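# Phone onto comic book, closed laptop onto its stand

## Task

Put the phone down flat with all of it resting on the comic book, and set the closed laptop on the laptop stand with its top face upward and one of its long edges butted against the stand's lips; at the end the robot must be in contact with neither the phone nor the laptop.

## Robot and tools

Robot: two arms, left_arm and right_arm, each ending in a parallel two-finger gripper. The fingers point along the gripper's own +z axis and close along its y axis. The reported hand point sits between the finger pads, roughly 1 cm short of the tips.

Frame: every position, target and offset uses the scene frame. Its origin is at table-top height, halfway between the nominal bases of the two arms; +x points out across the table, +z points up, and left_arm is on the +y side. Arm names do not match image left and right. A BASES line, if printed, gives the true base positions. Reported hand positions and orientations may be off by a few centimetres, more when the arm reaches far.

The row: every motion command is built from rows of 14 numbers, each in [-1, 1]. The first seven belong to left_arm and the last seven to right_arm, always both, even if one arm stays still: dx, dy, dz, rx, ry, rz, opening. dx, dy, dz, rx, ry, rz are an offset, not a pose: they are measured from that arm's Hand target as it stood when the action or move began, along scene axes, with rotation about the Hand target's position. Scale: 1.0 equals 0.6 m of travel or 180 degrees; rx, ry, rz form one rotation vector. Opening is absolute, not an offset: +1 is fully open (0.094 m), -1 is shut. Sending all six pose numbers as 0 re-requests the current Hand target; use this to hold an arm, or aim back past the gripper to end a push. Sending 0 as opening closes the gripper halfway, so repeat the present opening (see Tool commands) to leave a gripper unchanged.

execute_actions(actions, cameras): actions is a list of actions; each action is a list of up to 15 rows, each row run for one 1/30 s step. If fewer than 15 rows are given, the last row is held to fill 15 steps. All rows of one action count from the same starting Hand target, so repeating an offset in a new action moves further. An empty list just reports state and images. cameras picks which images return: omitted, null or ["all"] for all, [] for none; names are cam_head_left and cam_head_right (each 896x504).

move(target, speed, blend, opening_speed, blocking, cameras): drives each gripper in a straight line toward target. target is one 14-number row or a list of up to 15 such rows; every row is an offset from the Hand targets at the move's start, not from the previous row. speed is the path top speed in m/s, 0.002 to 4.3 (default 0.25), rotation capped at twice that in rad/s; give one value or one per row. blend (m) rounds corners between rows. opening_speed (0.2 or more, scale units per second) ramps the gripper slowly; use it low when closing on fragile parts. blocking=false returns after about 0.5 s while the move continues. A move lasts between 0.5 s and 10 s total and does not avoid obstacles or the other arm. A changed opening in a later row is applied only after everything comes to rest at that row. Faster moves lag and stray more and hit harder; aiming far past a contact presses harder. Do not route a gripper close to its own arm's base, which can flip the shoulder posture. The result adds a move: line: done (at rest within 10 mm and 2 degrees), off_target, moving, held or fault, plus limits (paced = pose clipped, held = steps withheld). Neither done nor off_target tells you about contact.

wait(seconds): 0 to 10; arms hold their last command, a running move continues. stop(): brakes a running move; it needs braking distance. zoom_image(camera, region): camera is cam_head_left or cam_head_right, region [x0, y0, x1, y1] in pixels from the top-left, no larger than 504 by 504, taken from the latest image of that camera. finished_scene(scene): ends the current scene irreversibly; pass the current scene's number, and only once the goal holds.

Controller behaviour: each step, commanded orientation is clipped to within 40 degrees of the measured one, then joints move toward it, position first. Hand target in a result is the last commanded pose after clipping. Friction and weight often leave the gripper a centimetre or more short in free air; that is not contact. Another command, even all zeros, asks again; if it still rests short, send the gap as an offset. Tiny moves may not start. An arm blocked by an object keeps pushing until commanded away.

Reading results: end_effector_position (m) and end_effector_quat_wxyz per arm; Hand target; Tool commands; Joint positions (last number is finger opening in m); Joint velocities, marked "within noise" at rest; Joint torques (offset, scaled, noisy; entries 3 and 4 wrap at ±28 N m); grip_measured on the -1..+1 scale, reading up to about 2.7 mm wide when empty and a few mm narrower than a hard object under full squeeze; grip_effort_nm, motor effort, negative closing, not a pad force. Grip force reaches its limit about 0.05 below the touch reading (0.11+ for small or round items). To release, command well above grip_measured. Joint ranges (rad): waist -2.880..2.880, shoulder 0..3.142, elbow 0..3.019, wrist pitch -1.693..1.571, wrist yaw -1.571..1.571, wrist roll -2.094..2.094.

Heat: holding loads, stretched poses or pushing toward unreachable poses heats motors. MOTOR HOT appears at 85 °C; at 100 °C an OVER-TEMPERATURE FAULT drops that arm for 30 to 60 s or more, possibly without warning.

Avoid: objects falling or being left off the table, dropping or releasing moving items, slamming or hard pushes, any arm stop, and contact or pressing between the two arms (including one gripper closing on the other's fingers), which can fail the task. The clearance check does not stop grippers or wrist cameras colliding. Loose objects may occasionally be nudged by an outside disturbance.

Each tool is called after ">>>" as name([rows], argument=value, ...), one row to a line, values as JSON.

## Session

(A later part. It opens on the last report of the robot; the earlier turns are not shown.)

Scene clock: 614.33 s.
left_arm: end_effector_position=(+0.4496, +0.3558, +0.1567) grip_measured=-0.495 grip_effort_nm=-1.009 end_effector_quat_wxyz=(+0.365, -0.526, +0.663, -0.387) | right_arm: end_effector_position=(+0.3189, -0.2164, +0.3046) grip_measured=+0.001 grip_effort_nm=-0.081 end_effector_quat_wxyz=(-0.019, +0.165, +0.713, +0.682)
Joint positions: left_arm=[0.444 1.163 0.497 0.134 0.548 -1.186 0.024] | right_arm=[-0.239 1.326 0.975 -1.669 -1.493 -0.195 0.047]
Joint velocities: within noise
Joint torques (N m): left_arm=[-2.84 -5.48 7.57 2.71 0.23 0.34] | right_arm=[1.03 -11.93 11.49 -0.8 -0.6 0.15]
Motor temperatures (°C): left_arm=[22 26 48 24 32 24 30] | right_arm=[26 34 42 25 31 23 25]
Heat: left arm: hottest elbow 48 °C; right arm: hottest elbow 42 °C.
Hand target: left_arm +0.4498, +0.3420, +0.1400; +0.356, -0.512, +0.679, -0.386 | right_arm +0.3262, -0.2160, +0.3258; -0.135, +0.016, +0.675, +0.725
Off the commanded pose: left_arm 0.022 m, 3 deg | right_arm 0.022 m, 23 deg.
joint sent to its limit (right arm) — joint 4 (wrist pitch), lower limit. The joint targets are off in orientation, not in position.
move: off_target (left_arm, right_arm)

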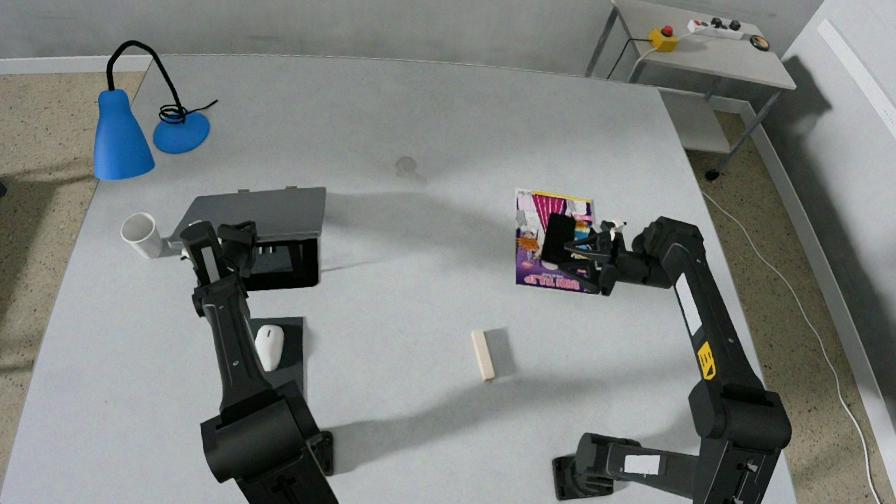

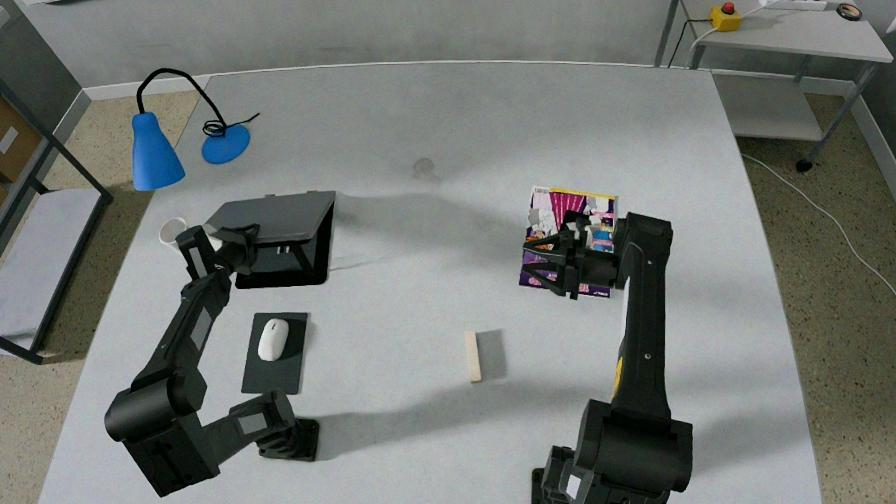

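>>> move([
  [0.0,0.015,0.02,0.0,0.0,0.0,-0.15,0,0.0,0.0,0,0,0,0.0],
], speed=0.05, opening_speed=0.2)

>>> zoom_image(camera="cam_head_left", region=[150, 150, 400, 350])

>>> zoom_image(camera="cam_head_right", region=[150, 150, 400, 350])

Scene clock: 622.57 s.
left_arm: end_effector_position=(+0.4520, +0.3533, +0.1647) grip_measured=-0.153 grip_effort_nm=0.173 end_effector_quat_wxyz=(+0.371, -0.507, +0.672, -0.392) | right_arm: end_effector_position=(+0.3189, -0.2164, +0.3046) grip_measured=+0.001 grip_effort_nm=-0.076 end_effector_quat_wxyz=(-0.019, +0.165, +0.713, +0.682)
Joint positions: left_arm=[0.445 1.157 0.507 0.129 0.575 -1.157 0.04] | right_arm=[-0.239 1.326 0.975 -1.669 -1.493 -0.195 0.047]
Joint velocities: within noise
Joint torques (N m): left_arm=[-2.84 -7 8.96 0.99 -0.01 0.19] | right_arm=[1.03 -11.93 11.47 -0.83 -0.6 0.15]
Motor temperatures (°C): left_arm=[22 26 46 24 31 24 30] | right_arm=[26 34 43 25 31 23 25]
Heat: left arm: hottest elbow 46 °C; right arm: hottest elbow 43 °C.
Hand target: left_arm +0.4499, +0.3509, +0.1522; +0.356, -0.512, +0.679, -0.386 | right_arm +0.3262, -0.2160, +0.3258; -0.135, +0.016, +0.675, +0.725
Off the commanded pose: left_arm 0.013 m, 2 deg | right_arm 0.022 m, 23 deg.
joint sent to its limit (right arm) — joint 4 (wrist pitch), lower limit. The joint targets are off in orientation, not in position.
move: off_target (left_arm, right_arm)

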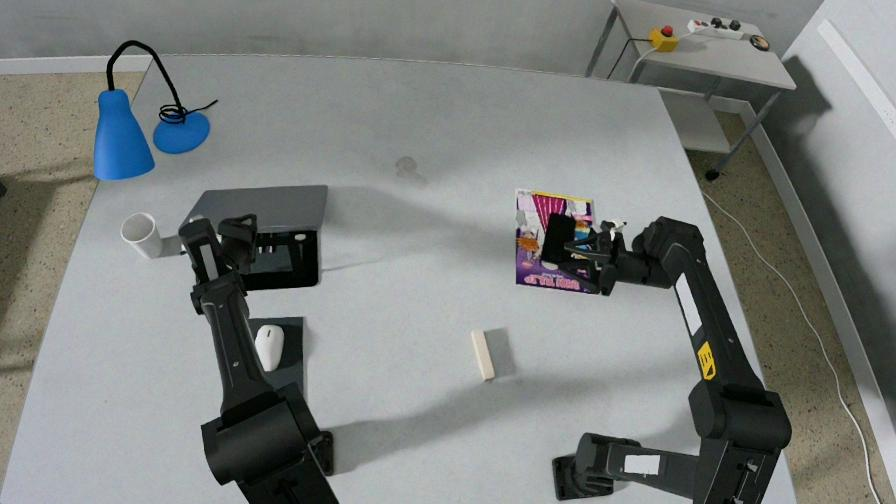

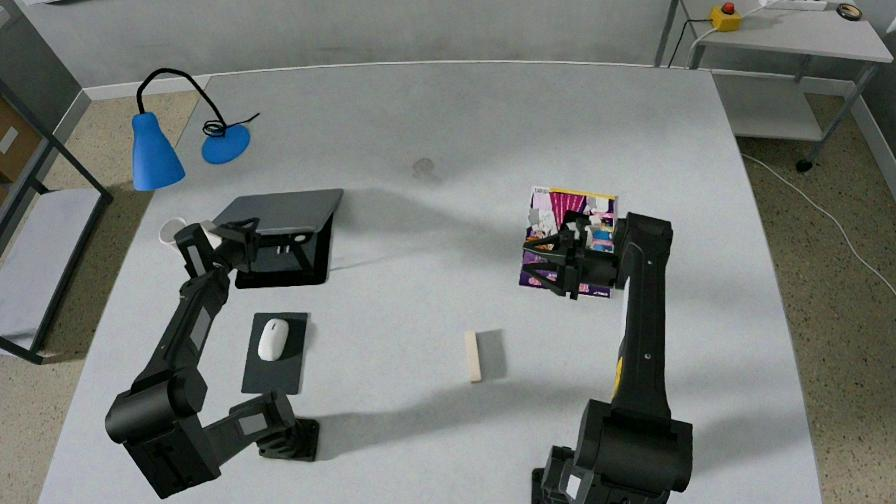

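Scaled by 2.016.

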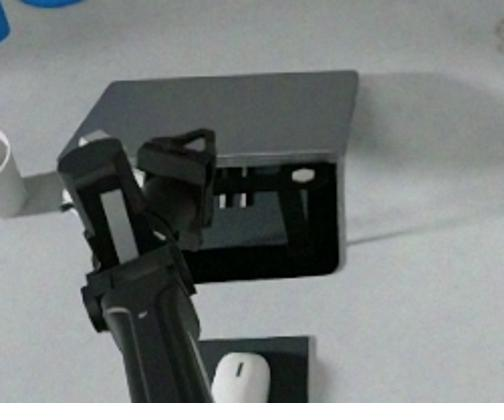

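Scaled by 2.016.

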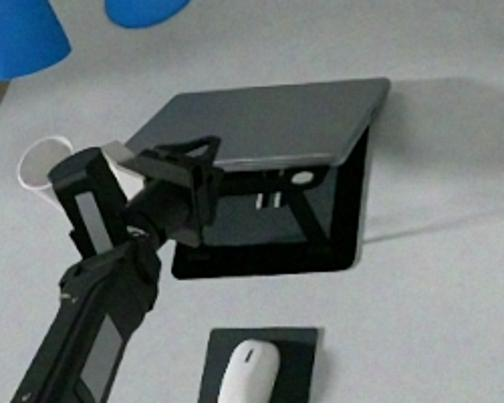

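>>> move([
  [-0.0,0.0,0.012,0.0,0.0,0.0,-0.1,0,0.0,0.0,0,0,0,0.0],
  [-0.2,0.035,0.1,0.0,0.0,0.0,-0.1,0,-0.0,0.0,0,0,0,0.0],
  [-0.25,-0.05,0.25,0.0,0.0,0.0,-0.1,0,-0.0,0.05,0,0,0,0.0],
], speed=0.1)

>>> zoom_image(camera="cam_head_left", region=[150, 150, 400, 350])

>>> zoom_image(camera="cam_head_right", region=[150, 150, 400, 350])

Scene clock: 632.23 s.
left_arm: end_effector_position=(+0.2935, +0.3194, +0.2615) grip_measured=-0.102 grip_effort_nm=0.129 end_effector_quat_wxyz=(+0.329, -0.532, +0.678, -0.387) | right_arm: end_effector_position=(+0.3201, -0.2163, +0.3330) grip_measured=+0.001 grip_effort_nm=-0.081 end_effector_quat_wxyz=(-0.016, +0.171, +0.702, +0.691)
Joint positions: left_arm=[0.72 0.501 0.563 -0.822 0.791 -0.936 0.042] | right_arm=[-0.239 1.285 1.011 -1.671 -1.522 -0.113 0.047]
Joint velocities: within noise
Joint torques (N m): left_arm=[-1.55 -1.38 18.56 1.4 0.17 0.01] | right_arm=[0.97 -11.81 11.99 -0.65 -0.63 0.11]
Motor temperatures (°C): left_arm=[22 26 44 24 31 24 29] | right_arm=[26 34 43 25 30 23 25]
Heat: left arm: hottest elbow 44 °C; right arm: hottest elbow 43 °C.
Hand target: left_arm +0.2998, +0.3209, +0.3022; +0.356, -0.512, +0.679, -0.386 | right_arm +0.3262, -0.2160, +0.3558; -0.135, +0.016, +0.675, +0.725
Off the commanded pose: left_arm 0.041 m, 4 deg | right_arm 0.024 m, 23 deg.
joint sent to its limit (right arm) — joint 4 (wrist pitch), lower limit. The joint targets are off in orientation, not in position.
move: off_target (left_arm, right_arm)

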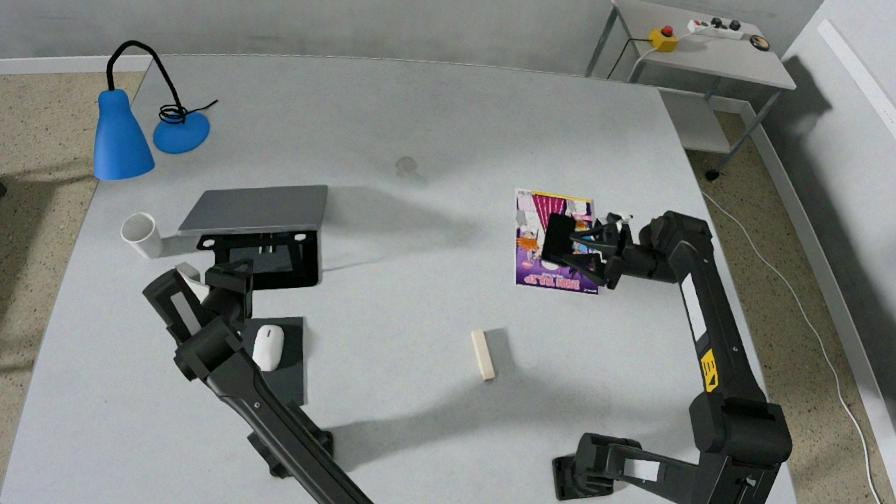

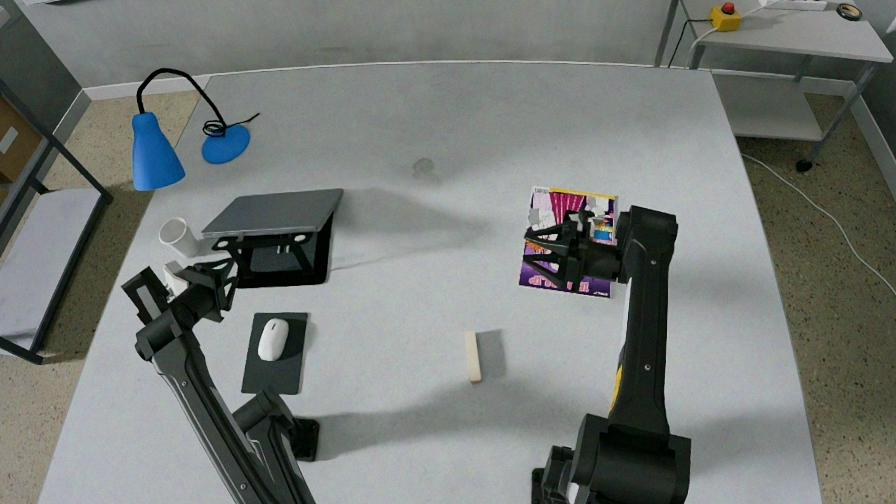

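Scaled by 2.016.

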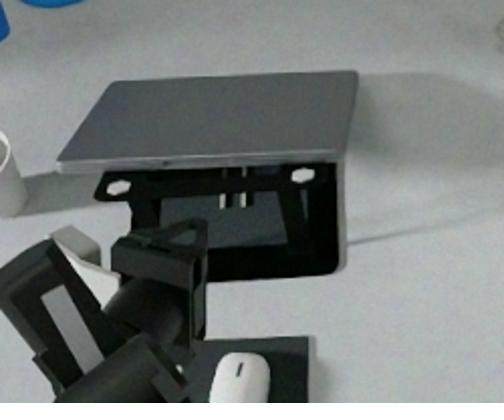

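Scaled by 2.016.

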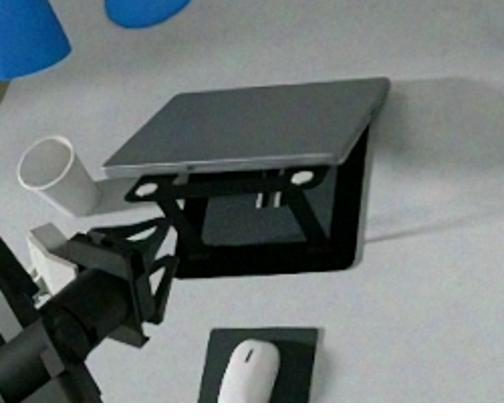

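>>> move([
  [0.0,0.0,0.05,0.255,0.239,-0.373,-1,0,0.0,0.0,0,0,0,0.0],
  [0.2,-0.06,0.0,0.255,0.239,-0.373,-1,0,0.0,0.0,0,0,0,0.0],
  [0.2,-0.06,-0.2,0.255,0.239,-0.373,-1,0,0.0,0.0,0,0,0,0.0],
], speed=0.2)

>>> zoom_image(camera="cam_head_left", region=[150, 150, 400, 350])

>>> zoom_image(camera="cam_head_right", region=[150, 150, 400, 350])

Scene clock: 643.70 s.
left_arm: end_effector_position=(+0.4184, +0.2892, +0.1857) grip_measured=-0.981 grip_effort_nm=-1.009 end_effector_quat_wxyz=(-0.001, -0.002, +0.999, -0.040) | right_arm: end_effector_position=(+0.3201, -0.2163, +0.3331) grip_measured=+0.001 grip_effort_nm=-0.081 end_effector_quat_wxyz=(-0.016, +0.171, +0.702, +0.691)
Joint positions: left_arm=[0.127 1.391 1.169 -1.362 0.079 0.151 0.001] | right_arm=[-0.239 1.285 1.011 -1.671 -1.523 -0.112 0.047]
Joint velocities: within noise
Joint torques (N m): left_arm=[-2.37 -11.99 9.29 0.66 -0.05 -0.09] | right_arm=[0.97 -11.58 11.95 -0.65 -0.64 0.15]
Motor temperatures (°C): left_arm=[22 26 45 24 30 24 29] | right_arm=[26 34 43 25 30 23 25]
Heat: left arm: hottest elbow 45 °C; right arm: hottest elbow 43 °C.
Hand target: left_arm +0.4199, +0.2848, +0.1823; +0.000, -0.001, +0.999, -0.039 | right_arm +0.3262, -0.2160, +0.3557; -0.135, +0.016, +0.675, +0.725
Off the commanded pose: left_arm 0.006 m, 0 deg | right_arm 0.023 m, 23 deg.
joint sent to its limit (right arm) — joint 4 (wrist pitch), lower limit. The joint targets are off in orientation, not in position.
move: off_target (right_arm)

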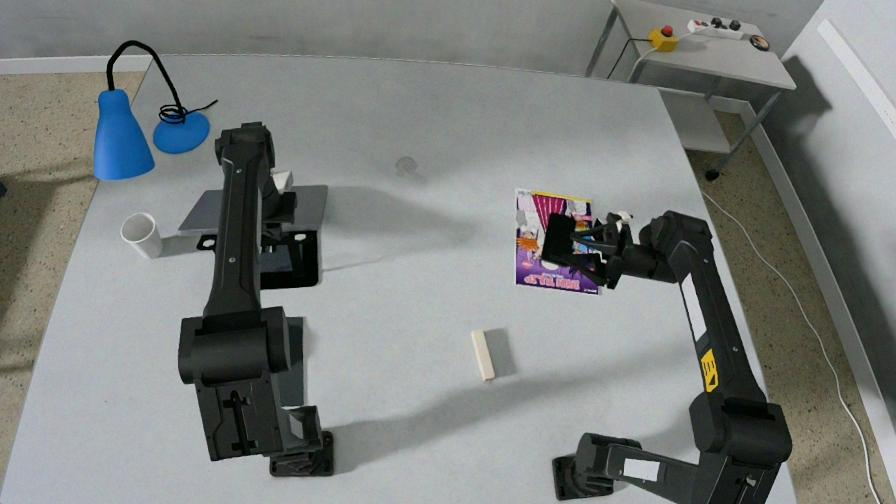

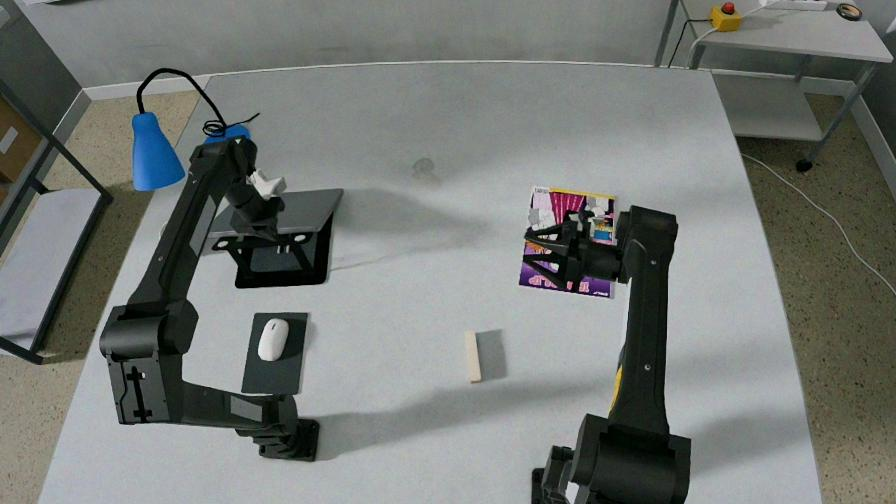

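Scaled by 2.016.

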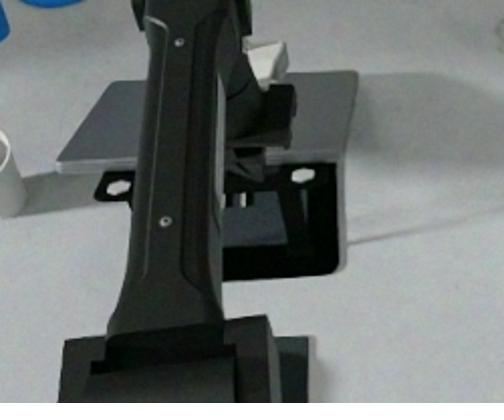

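Scaled by 2.016.

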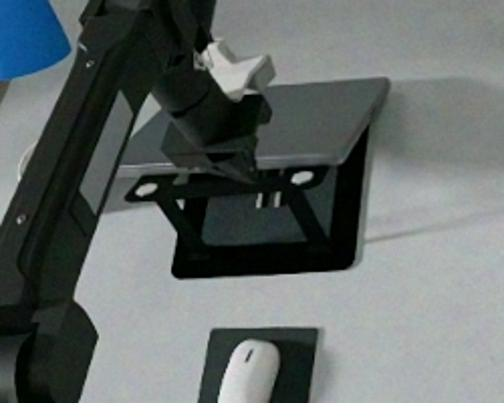

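>>> move([
  [-0.05,-0.065,0.0,0,0,0,-1,0,0.0,0.0,0,0,0,0.0],
  [-0.05,-0.065,-0.07,0,0,0,-1,0,0.0,0.0,0,0,0,0.0],
], speed=0.1)

>>> zoom_image(camera="cam_head_left", region=[150, 150, 400, 350])

>>> zoom_image(camera="cam_head_right", region=[150, 150, 400, 350])

Scene clock: 649.27 s.
left_arm: end_effector_position=(+0.3898, +0.2507, +0.1466) grip_measured=-0.981 grip_effort_nm=-1.004 end_effector_quat_wxyz=(+0.004, -0.003, +0.999, -0.040) | right_arm: end_effector_position=(+0.3201, -0.2163, +0.3332) grip_measured=+0.001 grip_effort_nm=-0.081 end_effector_quat_wxyz=(-0.016, +0.172, +0.702, +0.691)
Joint positions: left_arm=[0.033 1.327 1.001 -1.242 0.079 0.056 0.001] | right_arm=[-0.239 1.285 1.011 -1.671 -1.523 -0.112 0.047]
Joint velocities: within noise
Joint torques (N m): left_arm=[-2.32 -9.64 8.83 0.61 0.03 -0.12] | right_arm=[1.03 -11.52 11.95 -0.65 -0.62 0.14]
Motor temperatures (°C): left_arm=[22 26 44 24 30 24 29] | right_arm=[26 34 43 25 30 23 25]
Heat: left arm: hottest elbow 44 °C; right arm: hottest elbow 43 °C.
Hand target: left_arm +0.3899, +0.2459, +0.1403; +0.000, -0.001, +0.999, -0.039 | right_arm +0.3262, -0.2160, +0.3558; -0.135, +0.016, +0.675, +0.725
Off the commanded pose: left_arm 0.008 m, 0 deg | right_arm 0.023 m, 23 deg.
joint sent to its limit (right arm) — joint 4 (wrist pitch), lower limit. The joint targets are off in orientation, not in position.
move: off_target (right_arm)

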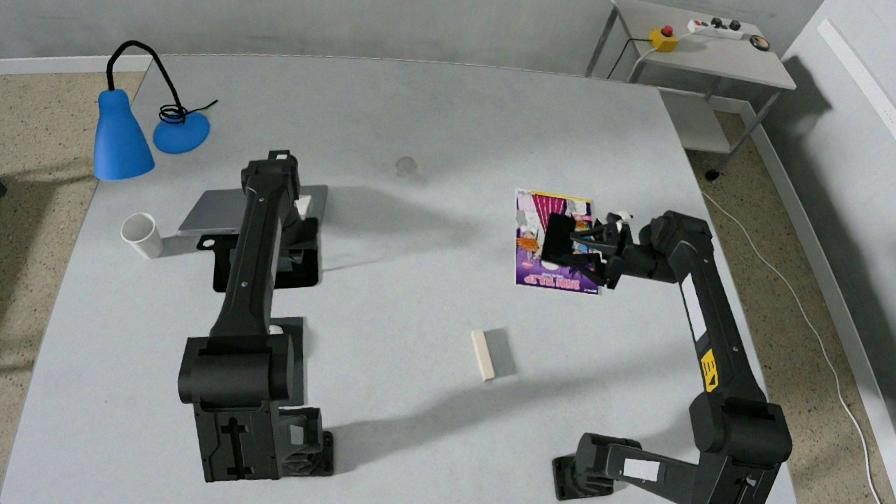

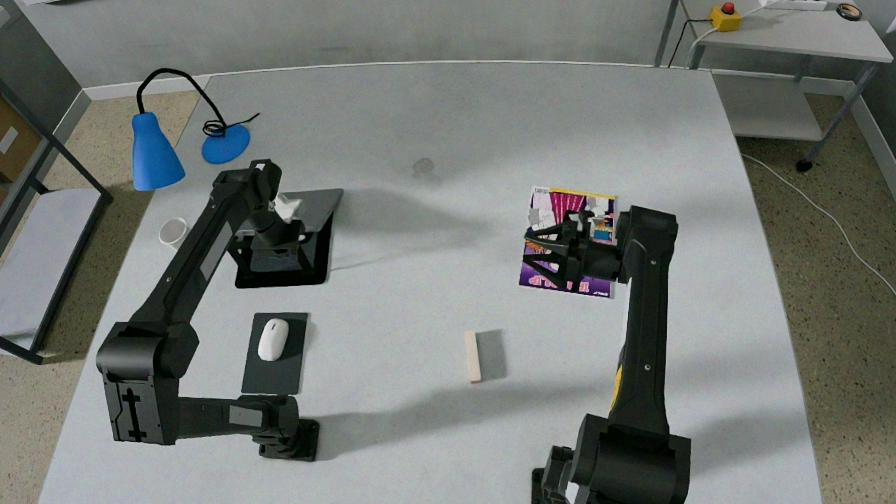

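Scaled by 2.016.

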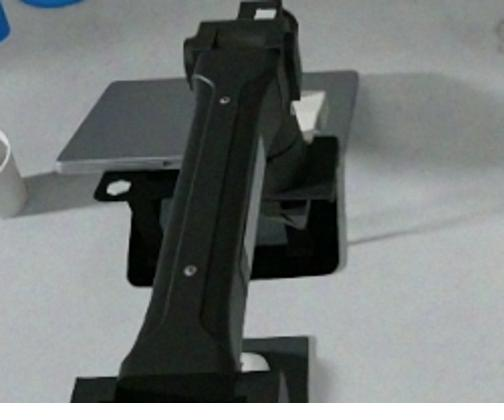

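Scaled by 2.016.

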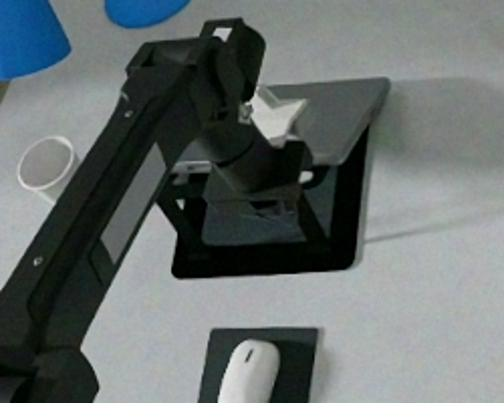

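>>> move([
  [0.1,-0.01,0.004,0,0,0,-1,0,0.0,0.0,0,0,0,0.0],
], speed=0.06)

>>> zoom_image(camera="cam_head_left", region=[150, 150, 400, 350])

>>> zoom_image(camera="cam_head_right", region=[150, 150, 400, 350])

Scene clock: 653.17 s.
left_arm: end_effector_position=(+0.4026, +0.2454, +0.1236) grip_measured=-0.981 grip_effort_nm=-1.004 end_effector_quat_wxyz=(-0.047, -0.011, +0.998, -0.041) | right_arm: end_effector_position=(+0.3202, -0.2163, +0.3332) grip_measured=+0.001 grip_effort_nm=-0.081 end_effector_quat_wxyz=(-0.016, +0.172, +0.702, +0.691)
Joint positions: left_arm=[0.016 1.449 1.054 -1.274 0.079 0.028 0.001] | right_arm=[-0.239 1.285 1.011 -1.671 -1.524 -0.112 0.047]
Joint velocities: within noise
Joint torques (N m): left_arm=[-2.73 -10.23 17.81 1.36 0.01 -0.02] | right_arm=[1.03 -11.58 11.93 -0.64 -0.62 0.15]
Motor temperatures (°C): left_arm=[22 26 43 24 30 24 29] | right_arm=[26 34 43 25 30 23 25]
Heat: left arm: hottest elbow 43 °C; right arm: hottest elbow 43 °C.
Hand target: left_arm +0.4499, +0.2399, +0.1426; +0.000, -0.001, +0.999, -0.039 | right_arm +0.3262, -0.2160, +0.3558; -0.135, +0.016, +0.675, +0.725
Off the commanded pose: left_arm 0.051 m, 6 deg | right_arm 0.023 m, 23 deg.
joint sent to its limit (right arm) — joint 4 (wrist pitch), lower limit. The joint targets are off in orientation, not in position.
move: off_target (left_arm, right_arm)

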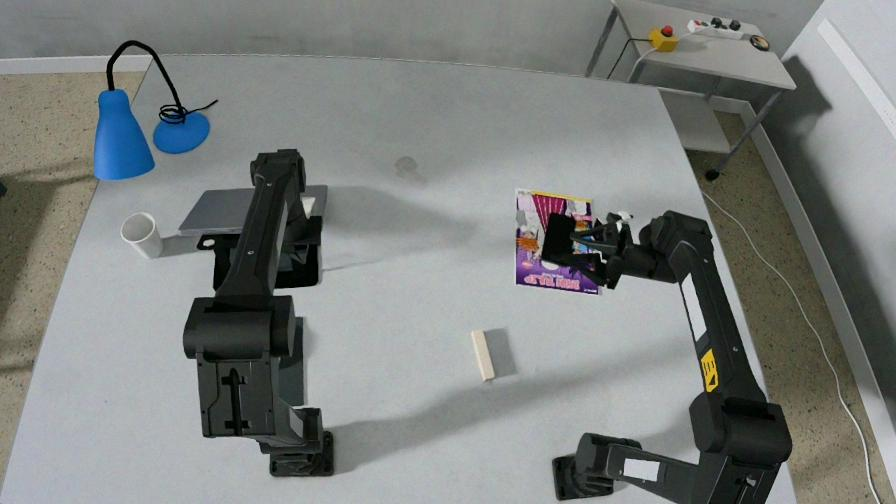

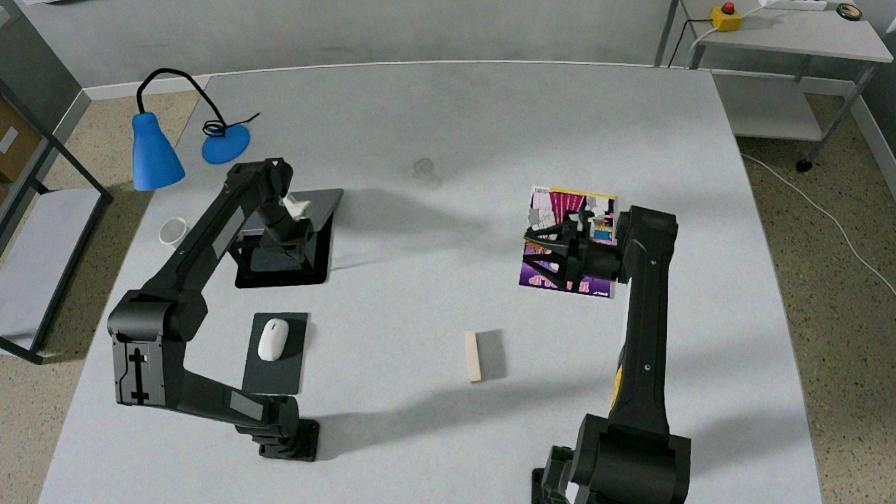

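Scaled by 2.016.

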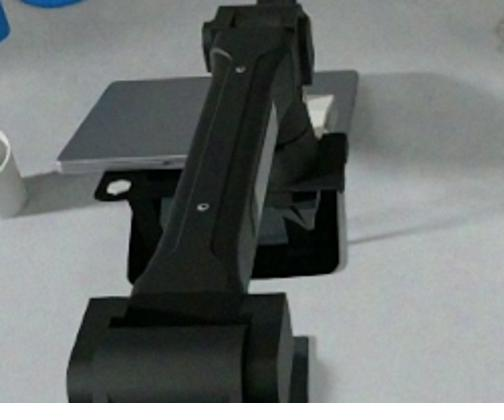

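Scaled by 2.016.

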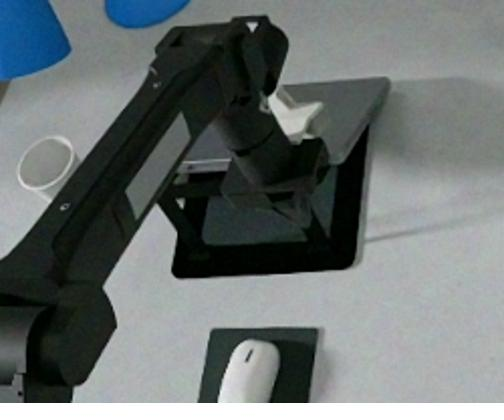

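>>> move([
  [-0.1,0.0,0.03,0,0,0,-1,0,0.0,0.0,0,0,0,0.0],
  [-0.06,0.02,0.13,0,0,0,-1,0,0.0,0.0,0,0,0,0.0],
  [0.06,0.02,0.13,0,0,0,-1,0,0.0,0.0,0,0,0,0.0],
  [0.06,0.02,-0.04,0,0,0,-1,0,0.0,0.0,0,0,0,0.0],
], speed=[0.1,0.2,0.2,0.08])

>>> move([
  [0.07,0.0,-0.02,0,0,0,-1,0,0.0,0.0,0,0,0,0.0],
], speed=0.06)

>>> move([
  [0.0,0.0,0.15,0,0,0,-1,0,0.0,0.0,0,0,0,0.0],
  [-0.3,-0.05,0.3,0,0,0,-1,0,0.0,0.0,0,0,0,0.0],
], speed=0.2)

>>> zoom_image(camera="cam_head_left", region=[150, 150, 400, 350])

>>> zoom_image(camera="cam_head_right", region=[150, 150, 400, 350])

Scene clock: 660.83 s.
left_arm: end_effector_position=(+0.4927, +0.2496, +0.1398) grip_measured=-0.981 grip_effort_nm=-1.004 end_effector_quat_wxyz=(+0.021, -0.001, +0.999, -0.039) | right_arm: end_effector_position=(+0.3202, -0.2163, +0.3332) grip_measured=+0.001 grip_effort_nm=-0.085 end_effector_quat_wxyz=(-0.016, +0.172, +0.702, +0.691)
Joint positions: left_arm=[0.017 1.574 1.244 -1.201 0.079 0.042 0.001] | right_arm=[-0.239 1.285 1.011 -1.671 -1.524 -0.112 0.047]
Joint velocities: within noise
Joint torques (N m): left_arm=[-0.85 -13.16 7.25 0.51 0.02 0.05] | right_arm=[1.03 -11.58 11.93 -0.66 -0.62 0.15]
Motor temperatures (°C): left_arm=[22 26 44 24 30 24 29] | right_arm=[26 34 43 25 30 23 25]
Heat: left arm: hottest elbow 44 °C; right arm: hottest elbow 43 °C.
Hand target: left_arm +0.4858, +0.2518, +0.1186; +0.000, -0.001, +0.999, -0.039 | right_arm +0.3262, -0.2160, +0.3558; -0.135, +0.016, +0.675, +0.725
Off the commanded pose: left_arm 0.022 m, 2 deg | right_arm 0.023 m, 23 deg.
joint sent to its limit (right arm) — joint 4 (wrist pitch), lower limit. The joint targets are off in orientation, not in position.
move: off_target (left_arm, right_arm)

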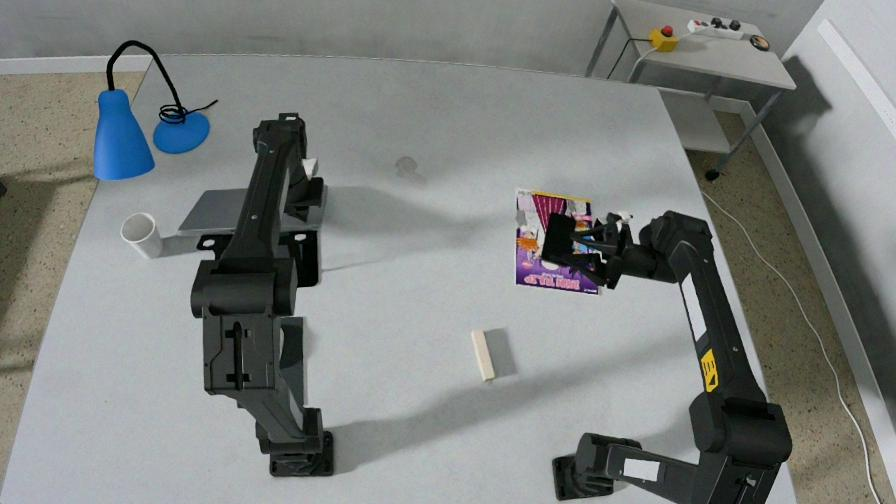

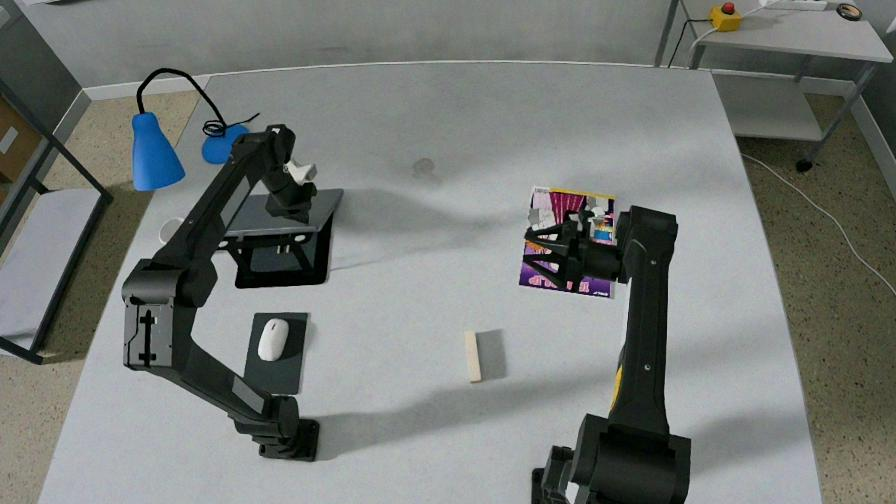

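Scene clock: 662.07 s.
left_arm: end_effector_position=(+0.5187, +0.2508, +0.1238) grip_measured=-0.981 grip_effort_nm=-1.004 end_effector_quat_wxyz=(+0.014, -0.001, +0.999, -0.039) | right_arm: end_effector_position=(+0.3202, -0.2163, +0.3332) grip_measured=+0.001 grip_effort_nm=-0.085 end_effector_quat_wxyz=(-0.016, +0.172, +0.702, +0.691)
Joint positions: left_arm=[0.017 1.662 1.308 -1.193 0.079 0.042 0.001] | right_arm=[-0.239 1.285 1.011 -1.671 -1.524 -0.112 0.047]
Joint velocities: within noise
Joint torques (N m): left_arm=[-1.26 -12.1 11.44 0.68 0.01 0.02] | right_arm=[0.97 -11.58 11.93 -0.68 -0.62 0.15]
Motor temperatures (°C): left_arm=[22 26 44 24 30 24 30] | right_arm=[26 34 43 25 30 23 25]
Heat: left arm: hottest elbow 44 °C; right arm: hottest elbow 43 °C.
Hand target: left_arm +0.5279, +0.2518, +0.1066; +0.000, -0.001, +0.999, -0.039 | right_arm +0.3262, -0.2160, +0.3558; -0.135, +0.016, +0.675, +0.725
Off the commanded pose: left_arm 0.020 m, 2 deg | right_arm 0.023 m, 23 deg.
joint sent to its limit (right arm) — joint 4 (wrist pitch), lower limit. The joint targets are off in orientation, not in position.
move: off_target (left_arm, right_arm)

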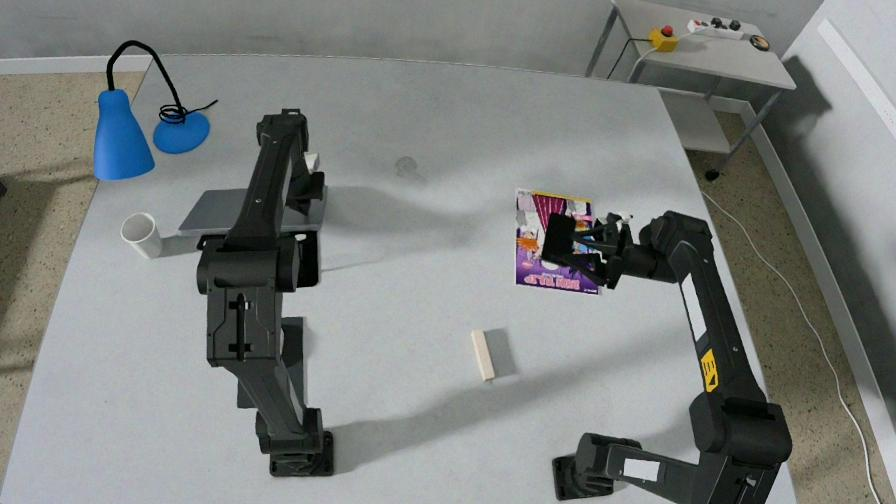

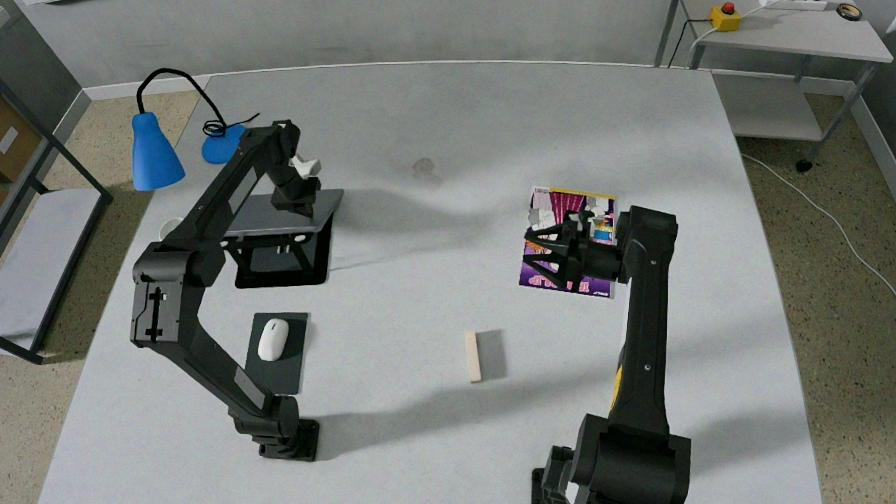

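Scene clock: 664.43 s.
left_arm: end_effector_position=(+0.3530, +0.2264, +0.2892) grip_measured=-0.981 grip_effort_nm=-0.999 end_effector_quat_wxyz=(+0.008, -0.003, +0.999, -0.040) | right_arm: end_effector_position=(+0.3202, -0.2163, +0.3332) grip_measured=+0.001 grip_effort_nm=-0.081 end_effector_quat_wxyz=(-0.016, +0.172, +0.702, +0.691)
Joint positions: left_arm=[-0.036 1.172 1.247 -1.629 0.079 -0.013 0.001] | right_arm=[-0.239 1.285 1.011 -1.671 -1.524 -0.112 0.047]
Joint velocities: within noise
Joint torques (N m): left_arm=[-2.9 -9.64 9.31 -0.02 -0.02 -0.05] | right_arm=[1.08 -11.52 11.92 -0.66 -0.62 0.15]
Motor temperatures (°C): left_arm=[22 26 44 24 30 23 30] | right_arm=[26 34 43 25 30 23 25]
Heat: left arm: hottest elbow 44 °C; right arm: hottest elbow 43 °C.
Hand target: left_arm +0.3478, +0.2218, +0.2867; +0.000, -0.001, +0.999, -0.039 | right_arm +0.3262, -0.2160, +0.3558; -0.135, +0.016, +0.675, +0.725
Off the commanded pose: left_arm 0.007 m, 1 deg | right_arm 0.023 m, 23 deg.
joint sent to its limit (right arm) — joint 4 (wrist pitch), lower limit. The joint targets are off in orientation, not in position.
move: off_target (right_arm)

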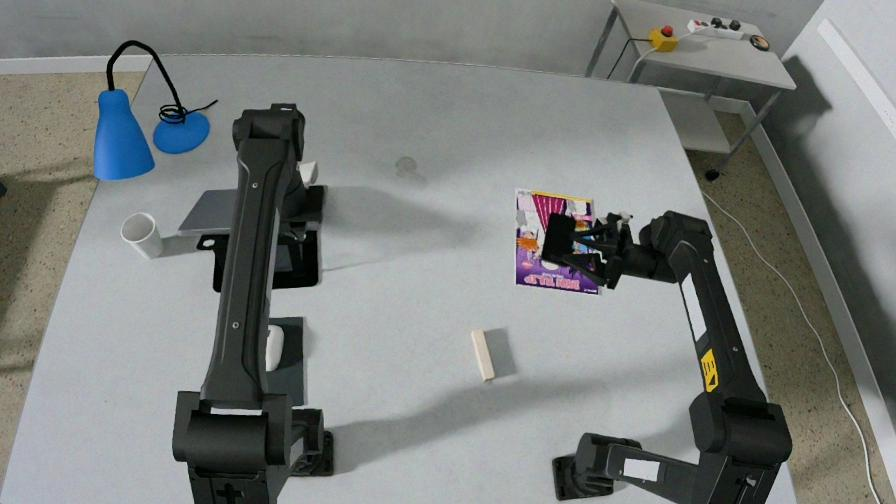

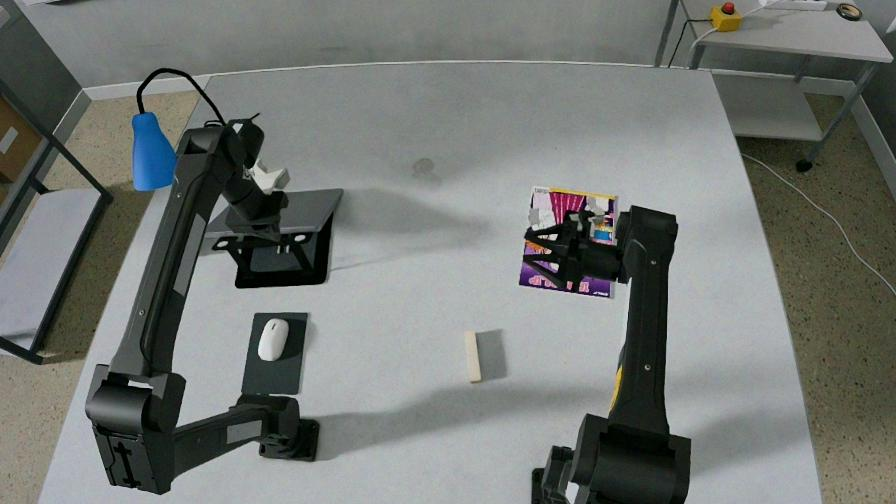

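Scaled by 2.016.

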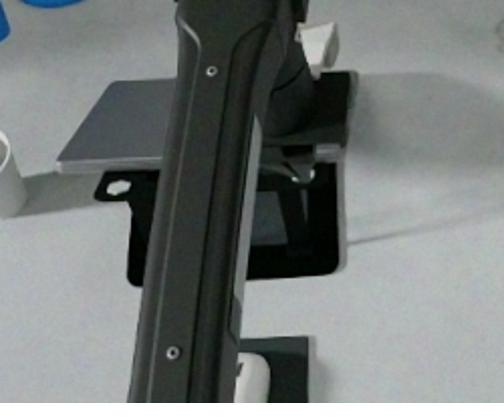

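Scaled by 2.016.

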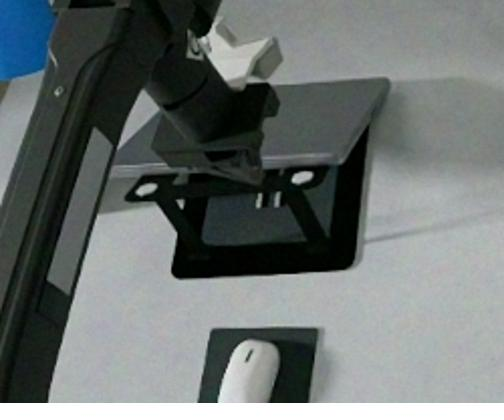

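>>> move([
  [-0.2,-0.1,0.0,0,0,0,-1,0.0,0.0,0.1,0,0,0,0.0],
  [-0.25,-0.25,0,0,0,0,-1,-0.15,0,0.1,0,0,0,0],
], speed=0.2)

>>> zoom_image(camera="cam_head_left", region=[160, 165, 350, 300])

>>> zoom_image(camera="cam_head_right", region=[180, 165, 370, 300])

>>> zoom_image(camera="cam_head_left", region=[490, 170, 630, 310])

Scene clock: 670.13 s.
left_arm: end_effector_position=(+0.1935, +0.0799, +0.2741) grip_measured=-0.981 grip_effort_nm=-1.004 end_effector_quat_wxyz=(-0.013, -0.004, +0.999, -0.029) | right_arm: end_effector_position=(+0.2389, -0.2121, +0.4197) grip_measured=+0.001 grip_effort_nm=-0.085 end_effector_quat_wxyz=(+0.026, +0.182, +0.679, +0.711)
Joint positions: left_arm=[-0.767 0.919 1.042 -1.673 0.061 -0.747 0.001] | right_arm=[-0.303 0.93 0.974 -1.67 -1.583 0.171 0.047]
Joint velocities: within noise
Joint torques (N m): left_arm=[-2.2 -4.6 13.42 0.46 -0.17 -0.08] | right_arm=[-0.44 -6.18 7.53 0.49 -0.68 0.16]
Motor temperatures (°C): left_arm=[22 26 43 24 30 23 30] | right_arm=[26 34 43 25 30 23 25]
Heat: left arm: hottest elbow 43 °C; right arm: hottest elbow 43 °C.
Hand target: left_arm +0.1978, +0.0719, +0.2866; +0.000, -0.001, +0.999, -0.039 | right_arm +0.2362, -0.2160, +0.4159; -0.135, +0.016, +0.675, +0.725
Off the commanded pose: left_arm 0.016 m, 2 deg | right_arm 0.006 m, 27 deg.
joint sent to its limit (right arm) — joint 5 (wrist yaw), lower limit. The joint targets are off in orientation, not in position.
move: off_target (left_arm, right_arm)

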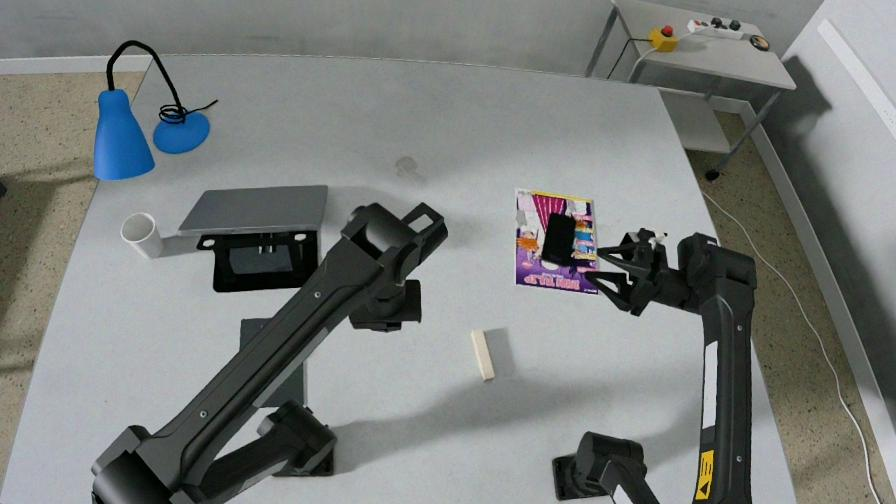

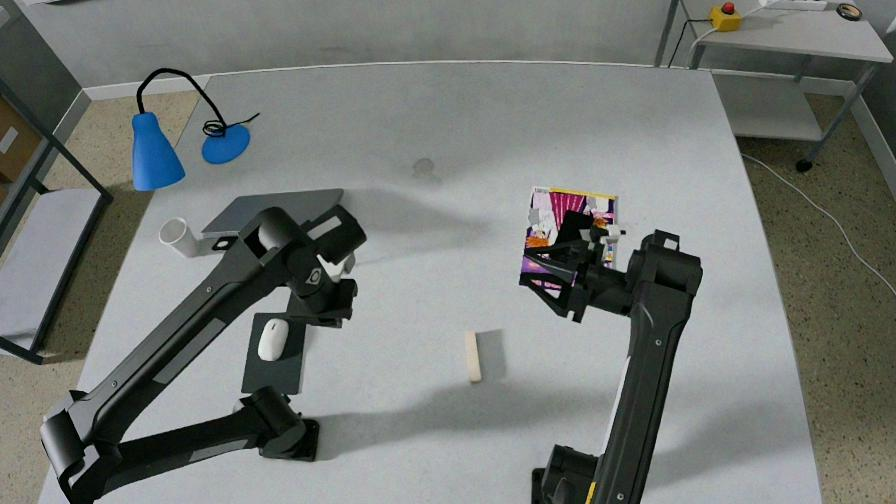

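Scaled by 2.653.

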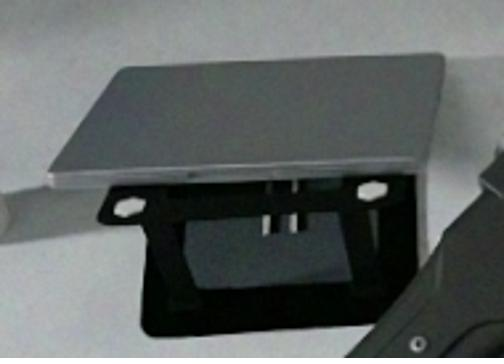

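Scaled by 2.653.

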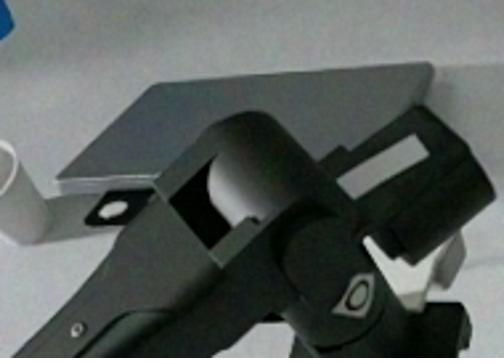

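Scaled by 3.600.

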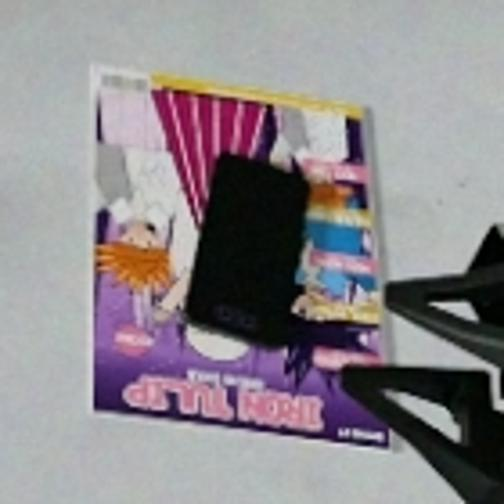

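>>> finished_scene(scene=2)

The scene is finished: the task was done.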